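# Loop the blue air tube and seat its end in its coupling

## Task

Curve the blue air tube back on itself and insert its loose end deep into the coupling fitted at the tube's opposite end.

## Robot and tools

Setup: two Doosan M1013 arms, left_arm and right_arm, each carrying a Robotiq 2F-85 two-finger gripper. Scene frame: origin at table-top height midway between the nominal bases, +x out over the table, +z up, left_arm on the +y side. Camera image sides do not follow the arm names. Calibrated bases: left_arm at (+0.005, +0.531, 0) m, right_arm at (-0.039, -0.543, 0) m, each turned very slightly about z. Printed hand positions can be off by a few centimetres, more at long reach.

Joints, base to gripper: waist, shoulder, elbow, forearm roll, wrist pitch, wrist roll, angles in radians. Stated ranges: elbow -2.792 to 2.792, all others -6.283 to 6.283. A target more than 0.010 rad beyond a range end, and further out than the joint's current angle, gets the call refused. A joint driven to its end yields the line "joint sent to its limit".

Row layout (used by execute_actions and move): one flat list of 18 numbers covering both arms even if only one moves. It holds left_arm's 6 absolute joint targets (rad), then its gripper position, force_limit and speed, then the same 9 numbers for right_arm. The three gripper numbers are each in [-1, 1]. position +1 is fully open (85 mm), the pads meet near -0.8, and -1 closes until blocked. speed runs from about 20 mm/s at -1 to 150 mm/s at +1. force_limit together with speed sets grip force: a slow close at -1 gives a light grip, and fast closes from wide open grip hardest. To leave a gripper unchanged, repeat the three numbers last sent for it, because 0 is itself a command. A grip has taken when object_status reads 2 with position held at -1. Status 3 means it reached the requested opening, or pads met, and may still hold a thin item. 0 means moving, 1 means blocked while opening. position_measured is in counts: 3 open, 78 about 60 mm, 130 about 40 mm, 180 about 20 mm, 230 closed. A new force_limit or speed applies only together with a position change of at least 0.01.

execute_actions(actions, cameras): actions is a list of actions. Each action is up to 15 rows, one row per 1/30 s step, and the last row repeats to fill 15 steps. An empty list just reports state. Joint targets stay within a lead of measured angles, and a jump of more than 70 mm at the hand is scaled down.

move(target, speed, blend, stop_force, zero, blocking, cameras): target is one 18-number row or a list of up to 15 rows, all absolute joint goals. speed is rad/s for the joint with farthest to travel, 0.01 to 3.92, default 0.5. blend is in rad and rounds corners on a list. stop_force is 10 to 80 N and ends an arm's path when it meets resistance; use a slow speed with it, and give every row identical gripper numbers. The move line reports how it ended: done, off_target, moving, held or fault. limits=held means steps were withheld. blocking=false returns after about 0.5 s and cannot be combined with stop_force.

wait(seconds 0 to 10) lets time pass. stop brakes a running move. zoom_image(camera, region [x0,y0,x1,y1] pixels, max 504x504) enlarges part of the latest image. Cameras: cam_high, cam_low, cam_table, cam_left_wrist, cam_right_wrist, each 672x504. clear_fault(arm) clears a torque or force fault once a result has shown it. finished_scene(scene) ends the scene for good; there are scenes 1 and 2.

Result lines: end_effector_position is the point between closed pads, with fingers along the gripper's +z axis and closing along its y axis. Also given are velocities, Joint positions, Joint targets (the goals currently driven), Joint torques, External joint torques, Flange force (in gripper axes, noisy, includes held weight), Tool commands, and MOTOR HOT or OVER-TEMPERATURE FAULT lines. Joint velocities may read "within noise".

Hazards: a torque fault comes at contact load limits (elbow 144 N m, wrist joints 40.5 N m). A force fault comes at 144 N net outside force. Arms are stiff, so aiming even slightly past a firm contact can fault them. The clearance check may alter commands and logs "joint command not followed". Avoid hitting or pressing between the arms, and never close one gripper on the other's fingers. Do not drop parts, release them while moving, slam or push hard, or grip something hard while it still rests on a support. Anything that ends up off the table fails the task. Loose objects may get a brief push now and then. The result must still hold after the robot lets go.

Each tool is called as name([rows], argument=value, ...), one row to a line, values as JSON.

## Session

execute_actions(actions=[])

Scene clock: 0.00 s.
left_arm: end_effector_position=(+0.3844, +0.3879, +0.1812) position_measured=3 object_status=3 end_effector_quat_wxyz=(-0.187, +0.881, -0.029, +0.434) | right_arm: end_effector_position=(+0.0969, +0.1257, +0.1498) position_measured=3 object_status=3 end_effector_quat_wxyz=(-0.076, +0.572, +0.501, +0.645)
Joint positions: left_arm=[-1.089 -0.139 2.576 1.224 1.079 1.26] | right_arm=[1.631 0.429 2.344 -2.284 1.161 -0.88]
Joint velocities: within noise
Joint torques (N m): no reading
External joint torques (N m): no reading
Flange force (N): no reading
Joint targets: left_arm=[-1.089 -0.139 2.576 1.224 1.079 1.260] | right_arm=[1.631 0.429 2.344 -2.284 1.161 -0.880]
Tool commands: left_gripper/position=+1.0 left_gripper/force_limit=+1.0 left_gripper/speed=+1.0 right_gripper/position=+1.0 right_gripper/force_limit=+1.0 right_gripper/speed=+1.0

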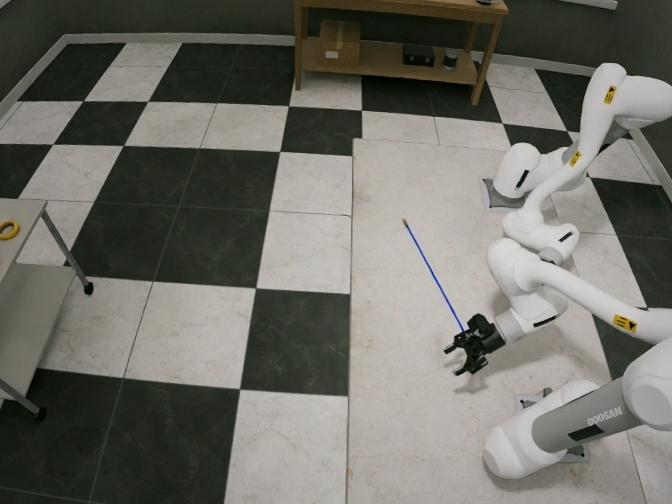

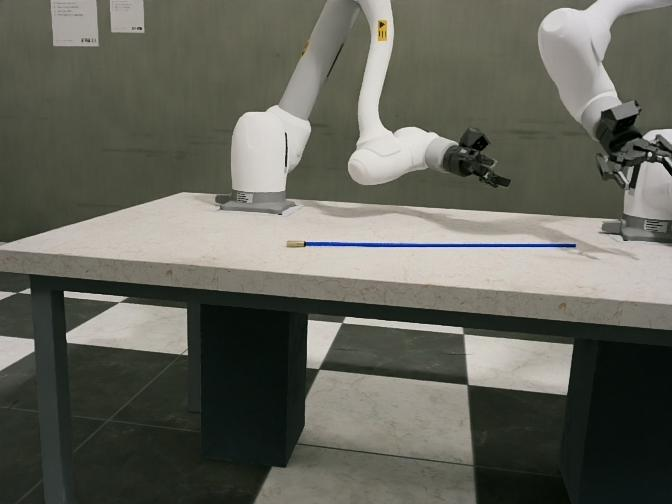

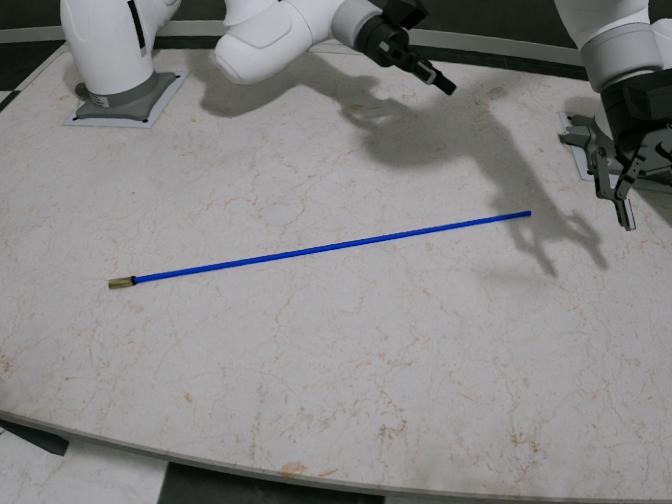

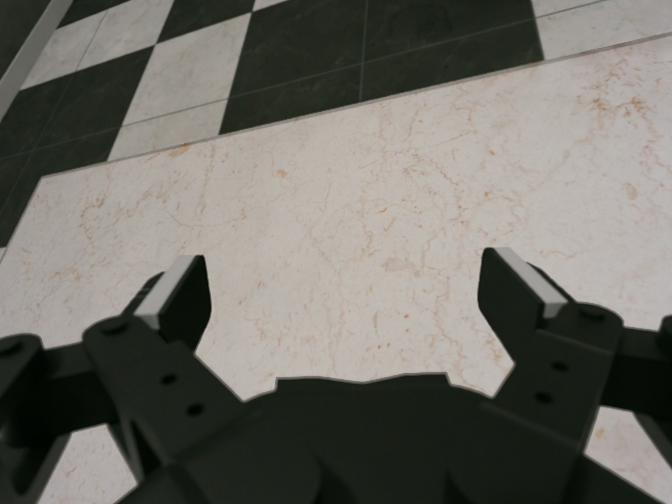

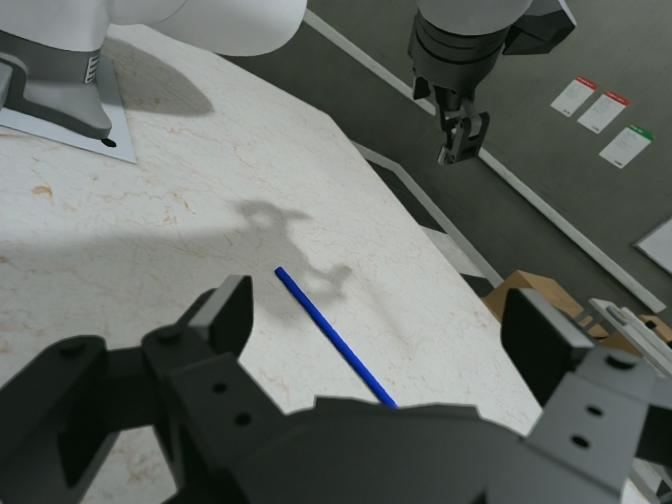

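move(target=[-1.0015, -0.2699, 2.2290, 0.0, 1.1825, -2.935, 0, 0, 0, 0.5527, 0.2419, 2.1172, -0.3514, 0.8653, -1.1429, 0, 0, 0], speed=0.9)

Scene clock: 8.60 s.
left_arm: end_effector_position=(+0.2204, +0.2504, +0.2500) position_measured=129 object_status=3 end_effector_quat_wxyz=(+0.000, +0.819, -0.574, +0.000) | right_arm: end_effector_position=(+0.4360, -0.3077, +0.0801) position_measured=128 object_status=3 end_effector_quat_wxyz=(+0.077, +0.812, -0.568, +0.110)
Joint positions: left_arm=[-1.002 -0.27 2.229 0 1.183 -2.935] | right_arm=[0.553 0.242 2.117 -0.351 0.865 -1.143]
Joint velocities: within noise
Joint torques (N m): left_arm=[2.38 -15.92 -40.21 4 -0.38 -0.07] | right_arm=[-0.5 -53.18 -29.22 2 0.27 0.05]
External joint torques (N m): left_arm=[-2.42 4.25 0.61 0 0.29 0.07] | right_arm=[0.59 -1.35 0.02 0.34 0.06 -0.05]
Flange force (N): left_arm=[8.1 4.4 3.5] | right_arm=[-0.1 1.9 -2.3]
Joint targets: left_arm=[-1.001 -0.270 2.229 0.000 1.182 -2.935] | right_arm=[0.553 0.242 2.117 -0.351 0.865 -1.143]
move: done

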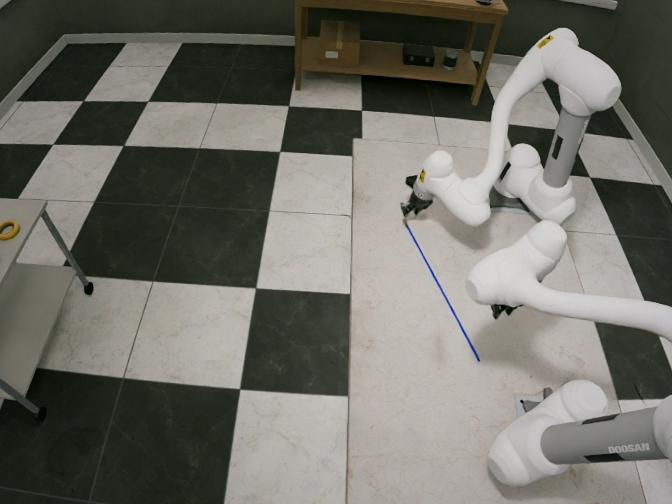

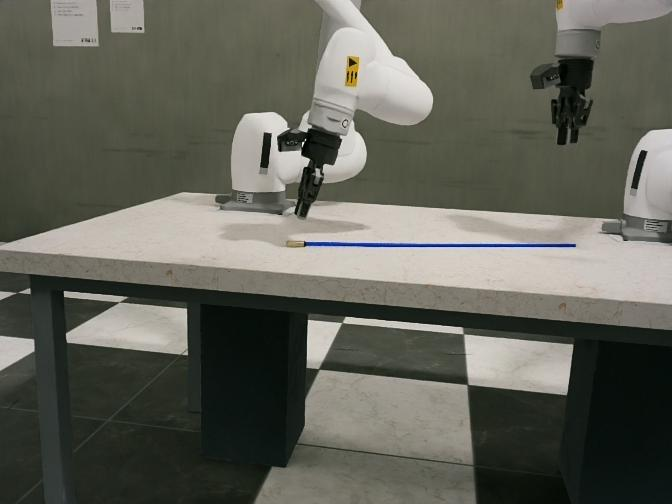

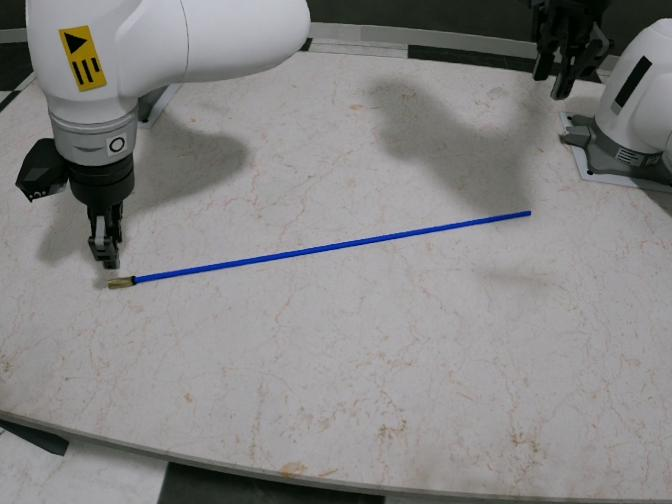

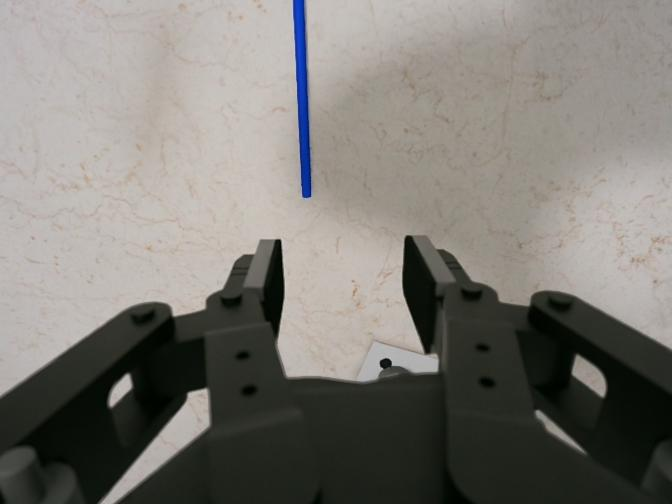

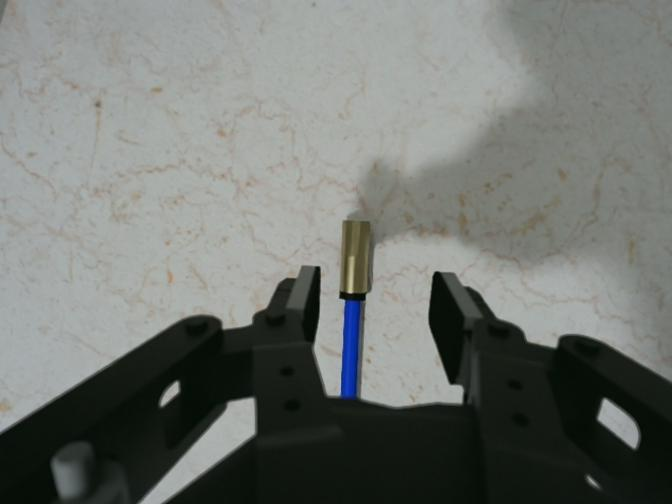

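move(target=[-1.0015, -0.2699, 2.2290, 0.0, 1.1825, -2.935, 0, 0, 0, 0.5393, 0.3321, 2.1390, -0.3921, 0.7577, -1.0983, 0, 0, 0], speed=0.045, stop_force=10, cameras=["cam_low", "cam_right_wrist"])

zoom_image(camera="cam_low", region=[250, 190, 360, 270])

Scene clock: 15.07 s.
left_arm: end_effector_position=(+0.2204, +0.2504, +0.2500) position_measured=129 object_status=3 end_effector_quat_wxyz=(+0.000, +0.819, -0.574, +0.000) | right_arm: end_effector_position=(+0.4459, -0.3103, +0.0227) position_measured=128 object_status=3 end_effector_quat_wxyz=(+0.077, +0.812, -0.568, +0.110)
Joint positions: left_arm=[-1.001 -0.27 2.229 0 1.183 -2.935] | right_arm=[0.539 0.332 2.139 -0.392 0.758 -1.098]
Joint velocities: within noise
Joint torques (N m): left_arm=[2.97 -16.34 -39.93 3.97 -0.34 -0.04] | right_arm=[-0.74 -58.95 -25.02 1.71 0.39 0.02]
External joint torques (N m): left_arm=[-2.97 4.79 0.39 0.03 0.26 0.04] | right_arm=[0.82 -0.96 -0.47 0.33 -0.04 -0.02]
Flange force (N): left_arm=[9.7 5.6 3.7] | right_arm=[-0.9 0.5 -2.2]
Joint targets: left_arm=[-1.001 -0.270 2.229 0.000 1.182 -2.935] | right_arm=[0.539 0.332 2.139 -0.392 0.758 -1.098]
move: done
Images, in order (width x height): cam_low 672x504, cam_right_wrist 672x504.

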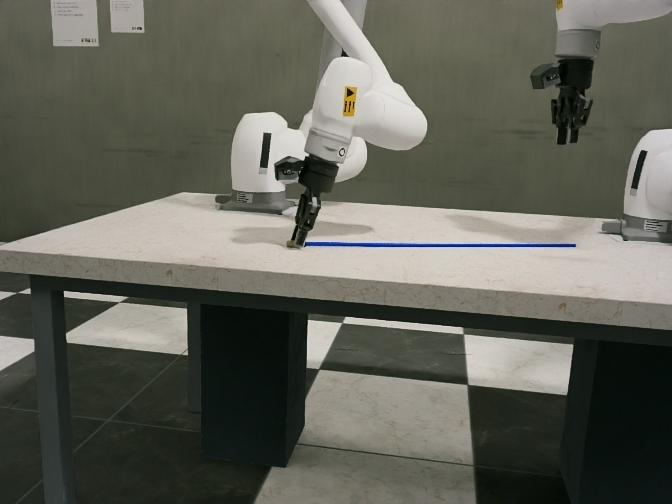

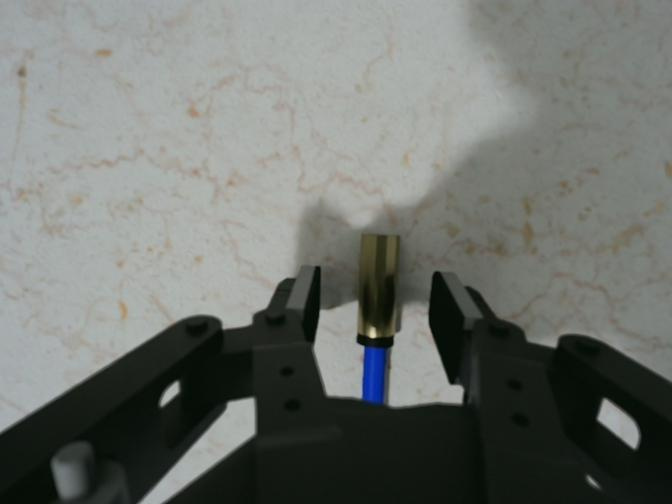

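Scaled by 4.582 from the camera's 672x504 image, which has a finer 960x720 frame.

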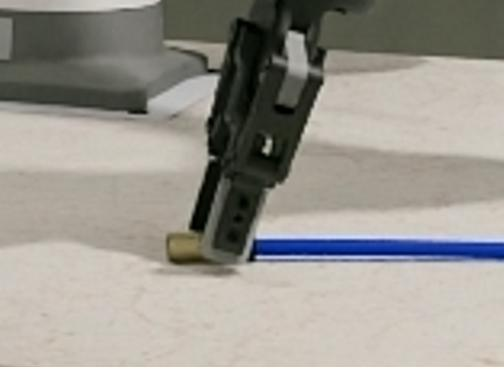

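move(target=[-1.0015, -0.2699, 2.2290, 0.0, 1.1825, -2.935, 0, 0, 0, 0.5393, 0.3321, 2.1390, -0.3921, 0.7577, -1.0983, -1, -0.5, -1], speed=0.05, cameras=[])

wait(seconds=0.4, cameras=["cam_right_wrist", "cam_low"])

zoom_image(camera="cam_right_wrist", region=[280, 180, 480, 400])

Scene clock: 17.33 s.
left_arm: end_effector_position=(+0.2204, +0.2504, +0.2500) position_measured=129 object_status=3 end_effector_quat_wxyz=(+0.000, +0.819, -0.574, +0.000) | right_arm: end_effector_position=(+0.4459, -0.3103, +0.0227) position_measured=197 object_status=0 end_effector_quat_wxyz=(+0.077, +0.812, -0.568, +0.110)
Joint positions: left_arm=[-1.001 -0.27 2.229 0 1.182 -2.935] | right_arm=[0.539 0.332 2.139 -0.392 0.758 -1.098]
Joint velocities: within noise
Joint torques (N m): left_arm=[2.72 -15.76 -40.44 4.06 -0.3 -0.17] | right_arm=[-1.47 -55.09 -22.91 1.78 -0.13 -0.01]
External joint torques (N m): left_arm=[-2.75 3.98 0.82 -0.05 0.22 0.17] | right_arm=[1.57 -4.88 -2.57 0.25 0.48 0.01]
Flange force (N): left_arm=[7.6 5.3 3.7] | right_arm=[-0.3 1.1 -10.2]
Joint targets: left_arm=[-1.001 -0.270 2.229 0.000 1.182 -2.935] | right_arm=[0.539 0.332 2.139 -0.392 0.758 -1.098]
move: done
No camera images: "cameras" was empty.

Scene clock: 17.73 s.
left_arm: end_effector_position=(+0.2204, +0.2504, +0.2500) position_measured=129 object_status=3 end_effector_quat_wxyz=(+0.000, +0.819, -0.574, +0.000) | right_arm: end_effector_position=(+0.4459, -0.3103, +0.0227) position_measured=197 object_status=2 end_effector_quat_wxyz=(+0.077, +0.812, -0.568, +0.110)
Joint positions: left_arm=[-1.001 -0.27 2.229 0 1.182 -2.935] | right_arm=[0.539 0.332 2.139 -0.392 0.758 -1.098]
Joint velocities: within noise
Joint torques (N m): left_arm=[2.26 -15.99 -40.27 3.97 -0.3 -0.06] | right_arm=[-1 -54.89 -23.14 1.79 0.02 0]
External joint torques (N m): left_arm=[-2.26 4.42 0.75 0.03 0.22 0.06] | right_arm=[1.08 -5.07 -2.35 0.24 0.34 0]
Flange force (N): left_arm=[8.2 3.9 4.0] | right_arm=[0.8 1.7 -9.8]
Joint targets: left_arm=[-1.001 -0.270 2.229 0.000 1.182 -2.935] | right_arm=[0.539 0.332 2.139 -0.392 0.758 -1.098]
Tool commands: left_gripper/position=+0.0 left_gripper/force_limit=+0.0 left_gripper/speed=+0.0 right_gripper/position=-1.0 right_gripper/force_limit=-0.5 right_gripper/speed=-1.0
wait: 0.40 s; at rest by 0.17 s
Images, in order (width x height): cam_low 672x504, cam_right_wrist 672x504.

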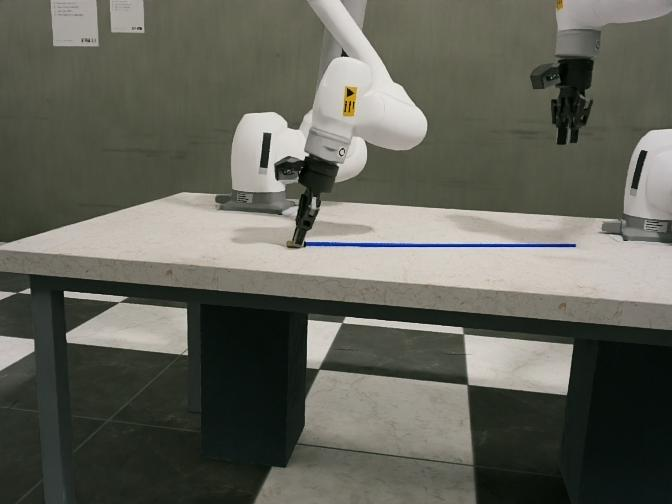

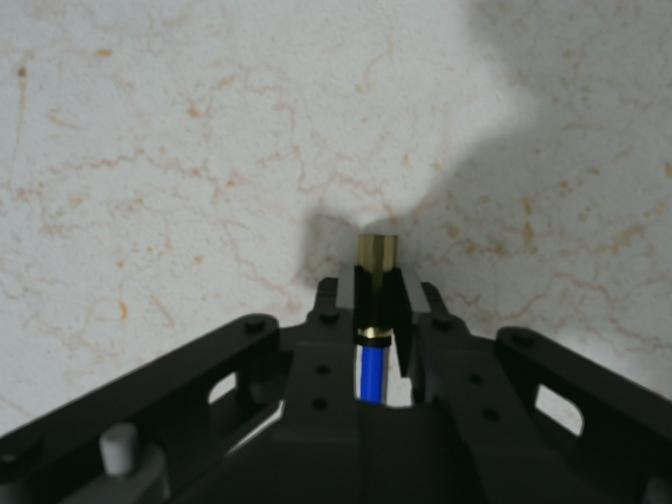

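Scaled by 2.291 from the camera's 672x504 image, which has a finer 960x720 frame.

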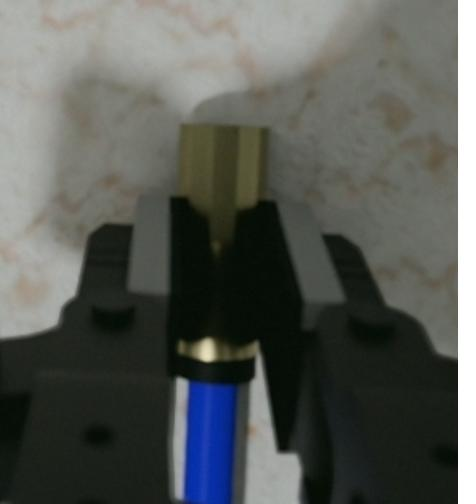

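move(target=[-1.0030, 0.1252, 2.2736, 0.0753, 1.0868, -2.9923, 0, 0, 0, 0.6069, 0.1284, 1.9729, -0.2913, 1.1235, -1.1912, -1, -0.5, -1], speed=0.18)

Scene clock: 22.67 s.
left_arm: end_effector_position=(+0.2398, +0.2544, +0.0849) position_measured=129 object_status=3 end_effector_quat_wxyz=(-0.099, +0.809, -0.561, -0.143) | right_arm: end_effector_position=(+0.4343, -0.2733, +0.2066) position_measured=197 object_status=2 end_effector_quat_wxyz=(+0.077, +0.812, -0.568, +0.110)
Joint positions: left_arm=[-1.003 0.125 2.274 0.075 1.087 -2.992] | right_arm=[0.607 0.128 1.973 -0.291 1.123 -1.191]
Joint velocities: within noise
Joint torques (N m): left_arm=[2.79 -45.71 -29.24 2.93 0.66 -0.16] | right_arm=[-1.25 -49.11 -37.2 2.73 -0.02 0.01]
External joint torques (N m): left_arm=[-2.75 4.22 0.9 0.12 0.2 0.16] | right_arm=[1.07 -0.66 0.94 0.17 0.32 -0.01]
Flange force (N): left_arm=[7.5 4.4 4.5] | right_arm=[-1.1 3.0 -0.6]
Joint targets: left_arm=[-1.003 0.125 2.274 0.075 1.087 -2.992] | right_arm=[0.607 0.128 1.973 -0.291 1.123 -1.191]
move: done

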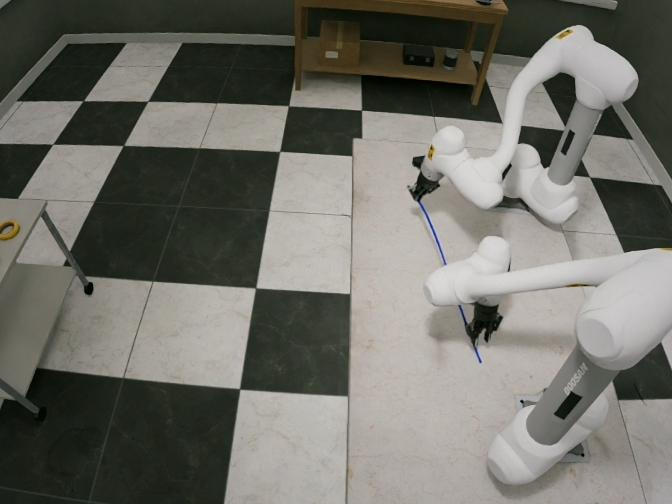

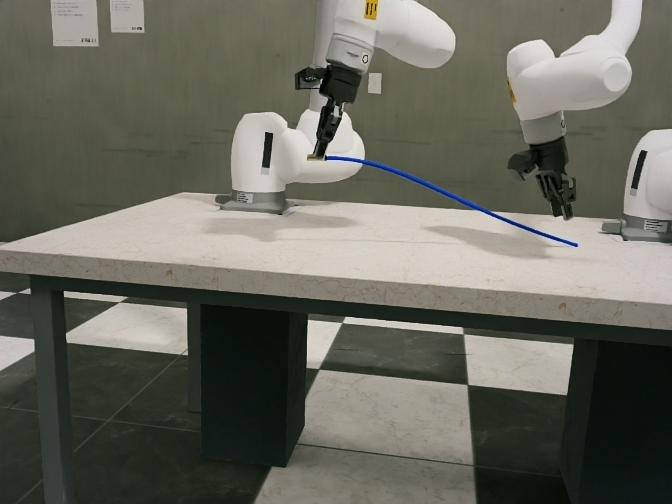

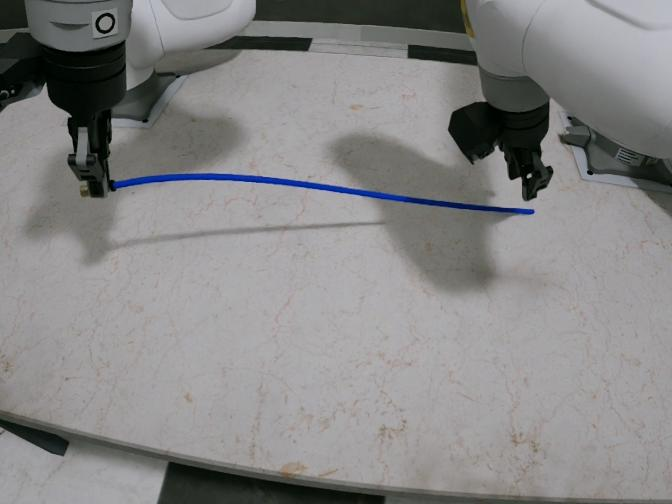

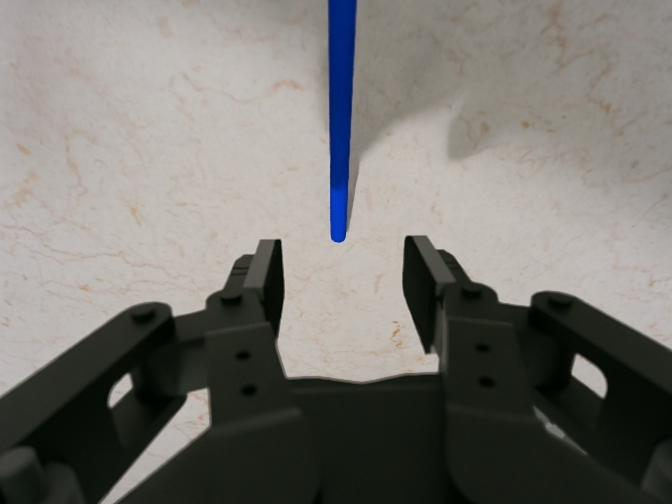

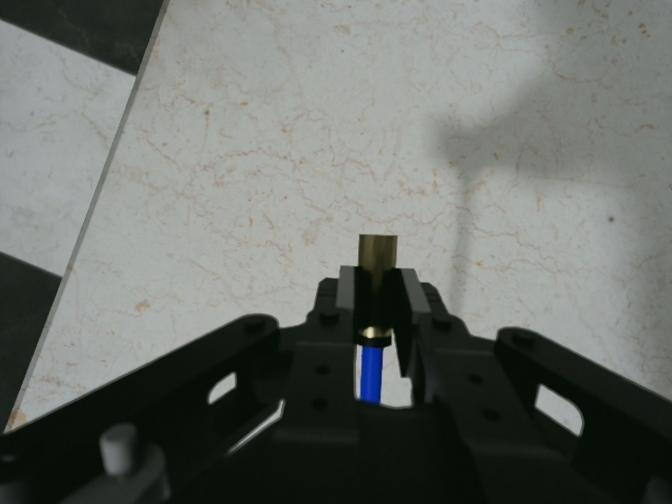

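move(target=[-1.0035, 0.2224, 2.3191, 0.0821, 0.9446, -3.0058, 0, 0, 0, 0.6069, 0.1284, 1.9729, -0.2913, 1.1235, -1.1912, -1, -0.5, -1], speed=0.06, stop_force=12, cameras=["cam_low", "cam_left_wrist"])

zoom_image(camera="cam_low", region=[500, 180, 620, 270])

Scene clock: 27.37 s.
left_arm: end_effector_position=(+0.2380, +0.2569, +0.0249) position_measured=129 object_status=3 end_effector_quat_wxyz=(-0.099, +0.809, -0.561, -0.143) | right_arm: end_effector_position=(+0.4343, -0.2733, +0.2066) position_measured=197 object_status=2 end_effector_quat_wxyz=(+0.077, +0.812, -0.568, +0.110)
Joint positions: left_arm=[-1.004 0.222 2.319 0.082 0.945 -3.006] | right_arm=[0.607 0.128 1.973 -0.291 1.124 -1.191]
Joint velocities: within noise
Joint torques (N m): left_arm=[2.03 -50.92 -24.2 2.58 0.71 -0.15] | right_arm=[-1.36 -49.08 -36.72 2.74 0.37 -0.02]
External joint torques (N m): left_arm=[-1.96 4.15 0.69 -0.05 0.15 0.15] | right_arm=[1.5 -0.94 0.42 0.19 -0.07 0.02]
Flange force (N): left_arm=[7.0 3.0 5.5] | right_arm=[-1.8 2.7 -0.8]
Joint targets: left_arm=[-1.004 0.222 2.319 0.082 0.945 -3.006] | right_arm=[0.607 0.128 1.973 -0.291 1.123 -1.191]
move: done
Images, in order (width x height): cam_low 672x504, cam_left_wrist 672x504.

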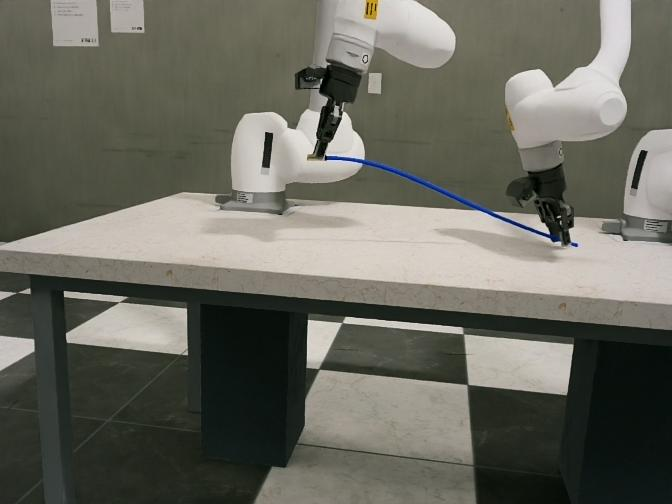

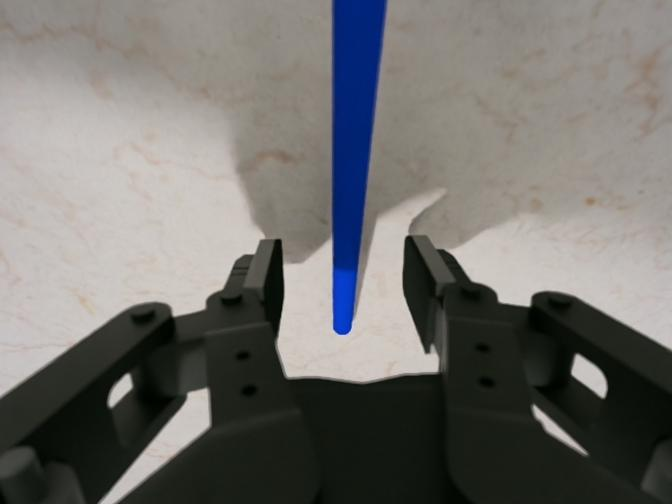

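Scaled by 4.200 from the camera's 672x504 image, which has a finer 960x720 frame.

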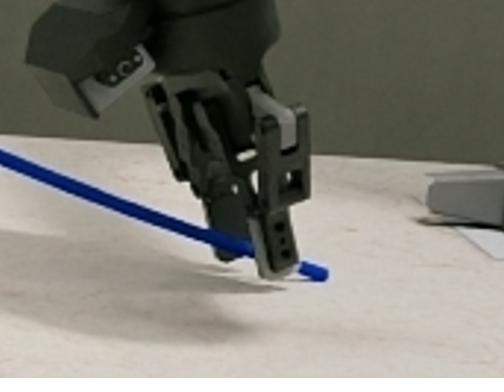

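move(target=[-1.0035, 0.2224, 2.3191, 0.0821, 0.9446, -3.0058, -1, -0.5, -1, 0.6069, 0.1284, 1.9729, -0.2913, 1.1235, -1.1912, -1, -0.5, -1], speed=0.06, cameras=[])

wait(seconds=0.4, cameras=["cam_low", "cam_left_wrist"])

zoom_image(camera="cam_low", region=[500, 180, 620, 270])

zoom_image(camera="cam_left_wrist", region=[240, 180, 440, 380])

Scene clock: 30.43 s.
left_arm: end_effector_position=(+0.2380, +0.2569, +0.0249) position_measured=212 object_status=0 end_effector_quat_wxyz=(-0.099, +0.809, -0.561, -0.143) | right_arm: end_effector_position=(+0.4343, -0.2733, +0.2066) position_measured=197 object_status=2 end_effector_quat_wxyz=(+0.077, +0.812, -0.568, +0.110)
Joint positions: left_arm=[-1.004 0.222 2.319 0.082 0.945 -3.006] | right_arm=[0.607 0.128 1.973 -0.291 1.124 -1.191]
Joint velocities: within noise
Joint torques (N m): left_arm=[2.56 -50.8 -24.07 2.58 0.7 -0.03] | right_arm=[-0.46 -49.17 -36.64 2.72 0.37 -0.02]
External joint torques (N m): left_arm=[-2.55 4.05 0.49 -0.04 0.16 0.03] | right_arm=[0.45 -0.61 0.43 0.21 -0.06 0.02]
Flange force (N): left_arm=[7.4 4.4 5.0] | right_arm=[-0.3 1.8 -0.1]
Joint targets: left_arm=[-1.004 0.222 2.319 0.082 0.945 -3.006] | right_arm=[0.607 0.128 1.973 -0.291 1.123 -1.191]
move: done
No camera images: "cameras" was empty.

Scene clock: 30.83 s.
left_arm: end_effector_position=(+0.2380, +0.2569, +0.0249) position_measured=212 object_status=2 end_effector_quat_wxyz=(-0.099, +0.809, -0.561, -0.143) | right_arm: end_effector_position=(+0.4343, -0.2733, +0.2066) position_measured=197 object_status=2 end_effector_quat_wxyz=(+0.077, +0.812, -0.568, +0.110)
Joint positions: left_arm=[-1.004 0.222 2.319 0.082 0.945 -3.006] | right_arm=[0.607 0.128 1.973 -0.291 1.124 -1.191]
Joint velocities: within noise
Joint torques (N m): left_arm=[2.39 -50.51 -24.38 2.61 0.65 -0.12] | right_arm=[-0.64 -49.63 -36.72 2.68 0.32 0]
External joint torques (N m): left_arm=[-2.38 3.61 0.78 -0.06 0.21 0.12] | right_arm=[0.46 -0.18 0.47 0.23 -0.01 0]
Flange force (N): left_arm=[6.1 4.2 4.7] | right_arm=[-0.6 1.3 0.1]
Joint targets: left_arm=[-1.004 0.222 2.319 0.082 0.945 -3.006] | right_arm=[0.607 0.128 1.973 -0.291 1.123 -1.191]
Tool commands: left_gripper/position=-1.0 left_gripper/force_limit=-0.5 left_gripper/speed=-1.0 right_gripper/position=-1.0 right_gripper/force_limit=-0.5 right_gripper/speed=-1.0
wait: 0.40 s; at rest by 0.17 s
Images, in order (width x height): cam_low 672x504, cam_left_wrist 672x504.

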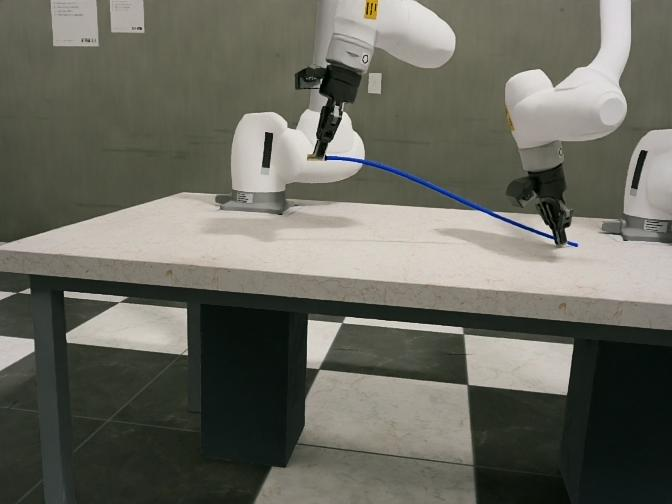

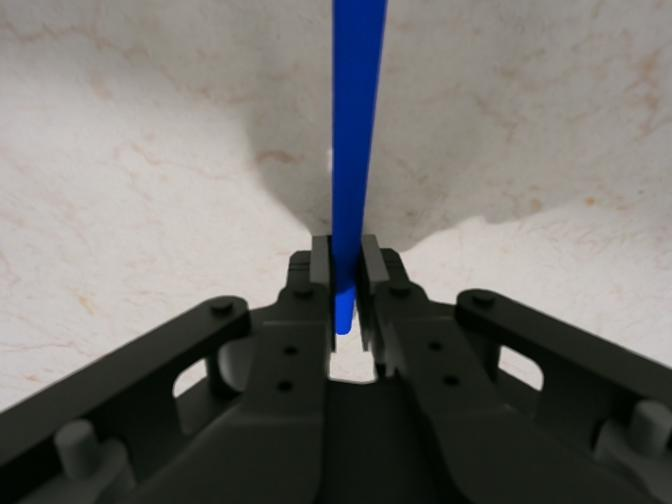

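Scaled by 4.200 from the camera's 672x504 image, which has a finer 960x720 frame.

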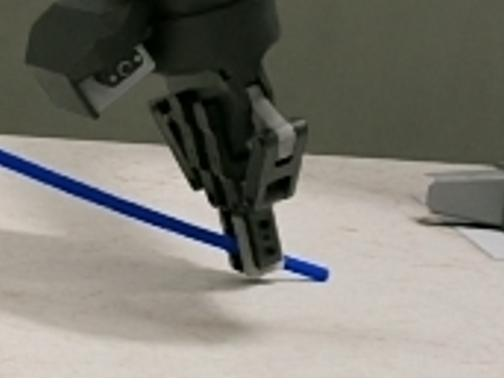

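Scaled by 2.520 from the camera's 672x504 image, which has a finer 960x720 frame.

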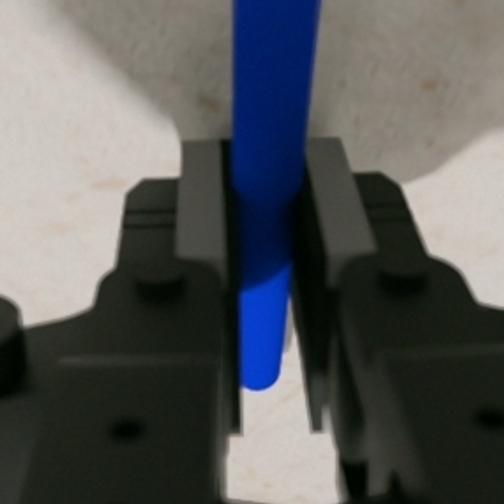

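move([
  [-1.1783, 0.0499, 2.1782, 0.3302, 1.4557, -2.6839, -1, -0.5, -1, 0.6159, 0.0632, 2.0429, -0.2907, 0.9951, -1.6546, -1, -0.5, -1],
  [-1.2596, -0.0006, 2.2304, 0.5714, 1.2762, -2.3140, -1, -0.5, -1, 0.6615, 0.0336, 2.0744, -0.2555, 0.8973, -2.0705, -1, -0.5, -1],
  [-1.2287, -0.0493, 2.2774, 0.7713, 0.9671, -1.8873, -1, -0.5, -1, 0.7071, 0.0505, 2.0566, -0.1674, 0.8230, -2.5241, -1, -0.5, -1],
], speed=[0.2, 0.25, 0.25], blend=[0.08, 0.08, 0])

Scene clock: 46.70 s.
left_arm: end_effector_position=(+0.3358, +0.1816, +0.1954) position_measured=212 object_status=2 end_effector_quat_wxyz=(+0.304, -0.083, +0.949, +0.027) | right_arm: end_effector_position=(+0.4035, -0.1774, +0.2067) position_measured=197 object_status=2 end_effector_quat_wxyz=(-0.011, +0.988, +0.087, +0.124)
Joint positions: left_arm=[-1.229 -0.049 2.277 0.771 0.967 -1.887] | right_arm=[0.707 0.05 2.057 -0.167 0.823 -2.524]
Joint velocities: within noise
Joint torques (N m): left_arm=[2.53 -34.29 -36.53 3.75 -0.07 -0.17] | right_arm=[-0.38 -42.77 -37.75 3.16 -0.67 -0.02]
External joint torques (N m): left_arm=[-2.55 3.58 0.7 -0.08 0.55 0.17] | right_arm=[0.33 -0.03 0.38 0.23 0.04 0.02]
Flange force (N): left_arm=[6.8 -5.8 0.1] | right_arm=[-0.9 -0.1 0.0]
Joint targets: left_arm=[-1.229 -0.049 2.277 0.771 0.967 -1.887] | right_arm=[0.707 0.051 2.057 -0.167 0.823 -2.524]
move: done

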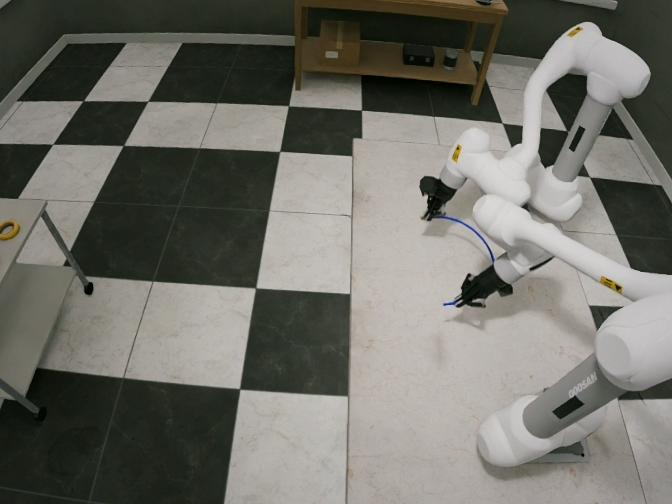

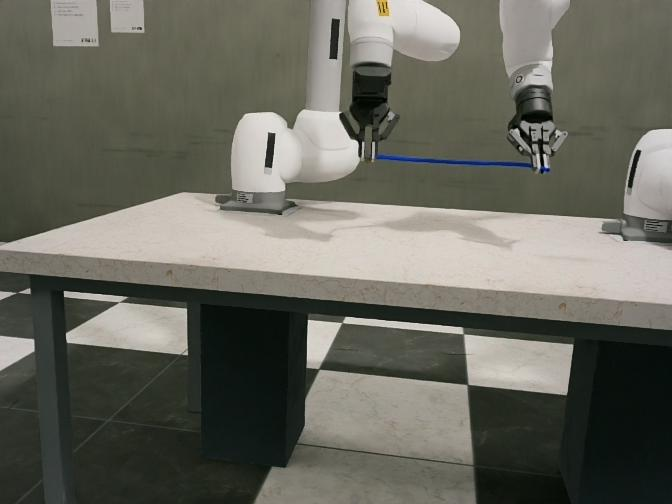

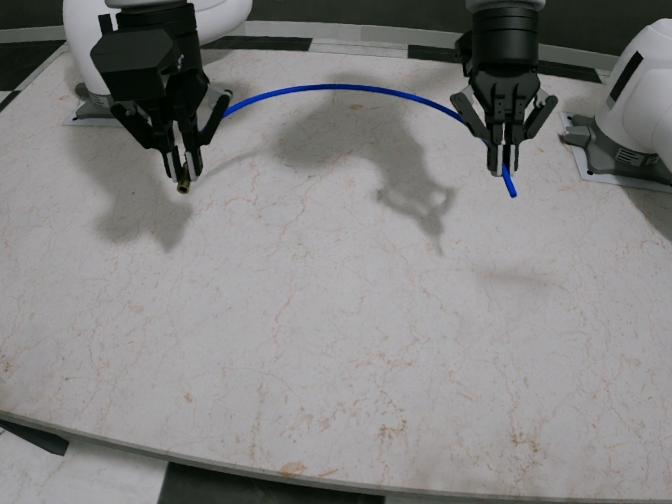

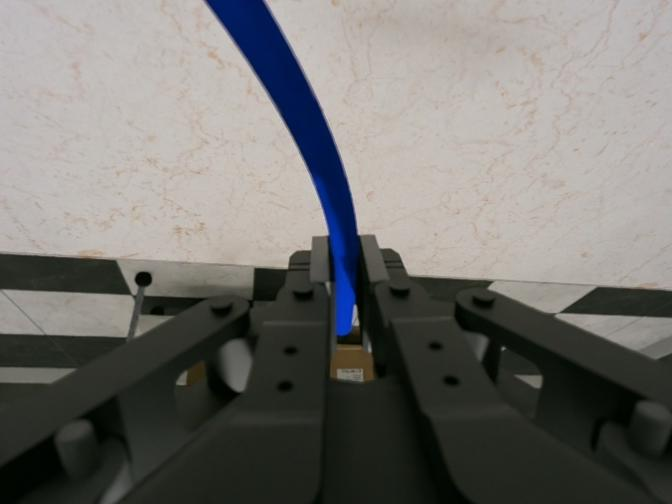

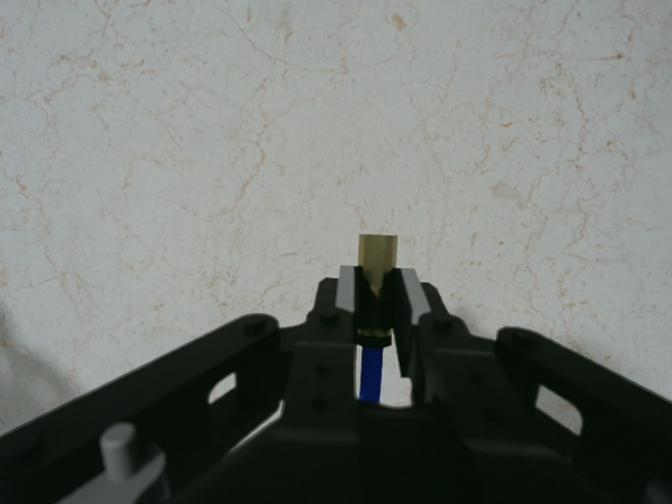

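move([
  [-1.1020, -0.0747, 2.3006, 0.7835, 0.5566, -1.3005, -1, -0.5, -1, 0.7498, 0.0865, 2.0174, -0.0367, 0.7894, -3.0135, -1, -0.5, -1],
  [-0.9172, -0.0355, 2.2644, -0.1268, 0.2962, 0.1731, -1, -0.5, -1, 0.7642, 0.1338, 1.9633, 0.1175, 0.8126, -3.5638, -1, -0.5, -1],
  [-0.7587, 0.0756, 2.1503, -0.8065, 0.6139, 1.4018, -1, -0.5, -1, 0.7513, 0.1789, 1.9093, 0.2369, 0.8975, -4.1107, -1, -0.5, -1],
], speed=[0.35, 0.45, 0.4], blend=[0.08, 0.05, 0])

zoom_image(camera="cam_low", region=[430, 140, 500, 185])

zoom_image(camera="cam_table", region=[300, 145, 400, 205])

zoom_image(camera="cam_right_wrist", region=[310, 60, 440, 290])

Scene clock: 55.83 s.
left_arm: end_effector_position=(+0.3805, +0.0465, +0.1954) position_measured=212 object_status=2 end_effector_quat_wxyz=(+0.216, +0.673, +0.674, -0.216) | right_arm: end_effector_position=(+0.3797, -0.0457, +0.2067) position_measured=197 object_status=2 end_effector_quat_wxyz=(-0.088, +0.701, +0.702, +0.088)
Joint positions: left_arm=[-0.759 0.076 2.15 -0.806 0.614 1.402] | right_arm=[0.751 0.179 1.909 0.237 0.898 -4.111]
Joint velocities: within noise
Joint torques (N m): left_arm=[3.02 -45.23 -33.64 1.64 -0.44 0.3] | right_arm=[-1.59 -55.94 -38.58 3.82 -0.37 -0.05]
External joint torques (N m): left_arm=[-2.97 4.32 0.57 -0.13 0.16 -0.3] | right_arm=[1.64 -1.46 -0.01 0.38 -0.08 0.05]
Flange force (N): left_arm=[-3.9 -0.1 8.8] | right_arm=[0.7 -3.4 -0.9]
Joint targets: left_arm=[-0.759 0.076 2.150 -0.806 0.614 1.402] | right_arm=[0.751 0.179 1.909 0.237 0.897 -4.111]
move: done

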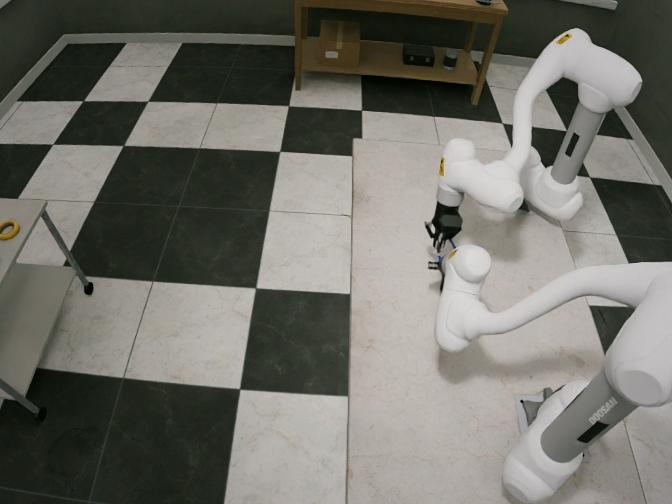

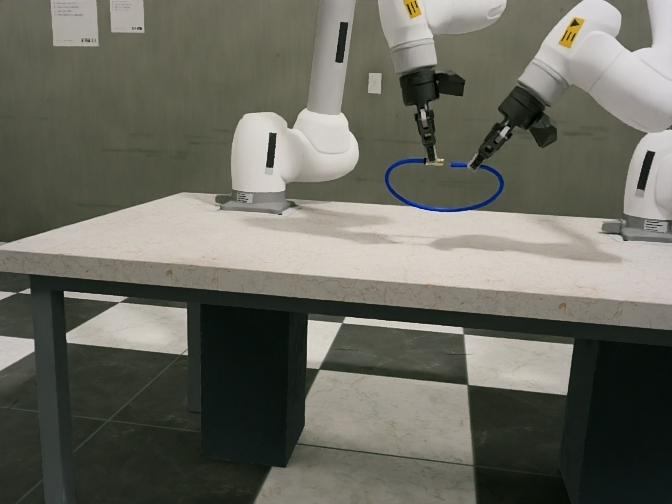

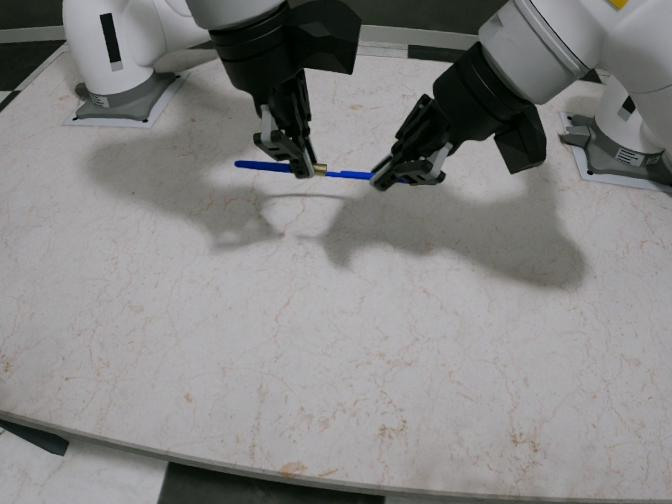

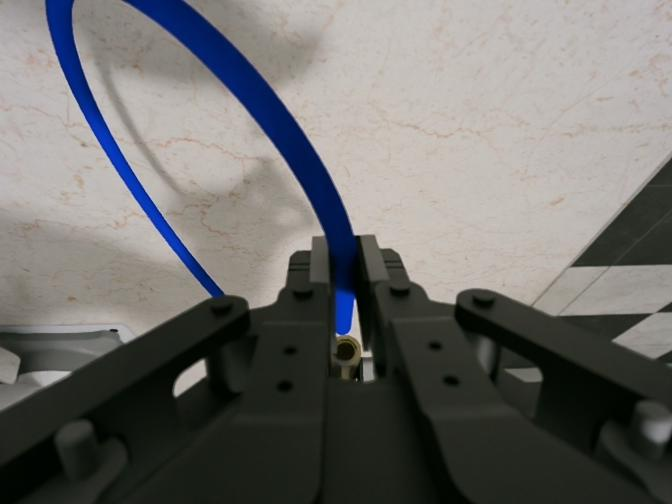

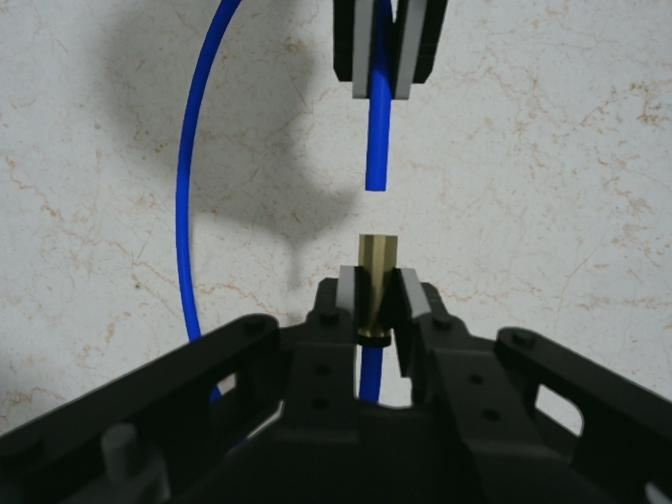

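Scaled by 7.200 from the camera's 672x504 image, which has a finer 960x720 frame.

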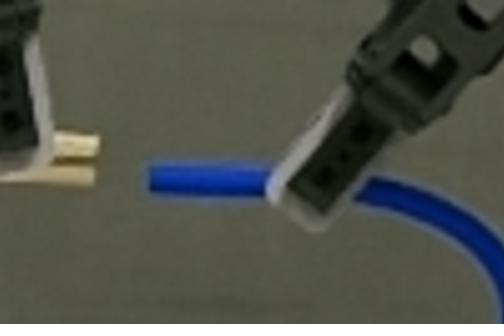

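Scaled by 5.040 from the camera's 672x504 image, which has a finer 960x720 frame.

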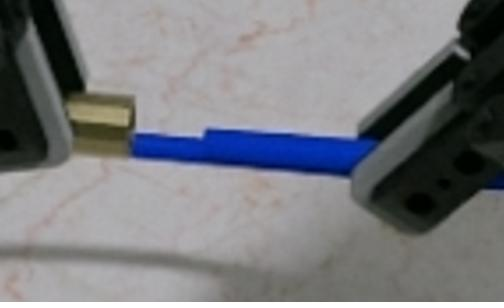

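Scaled by 2.191 from the camera's 672x504 image, which has a finer 960x720 frame.

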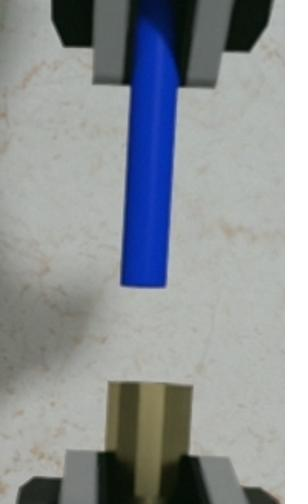

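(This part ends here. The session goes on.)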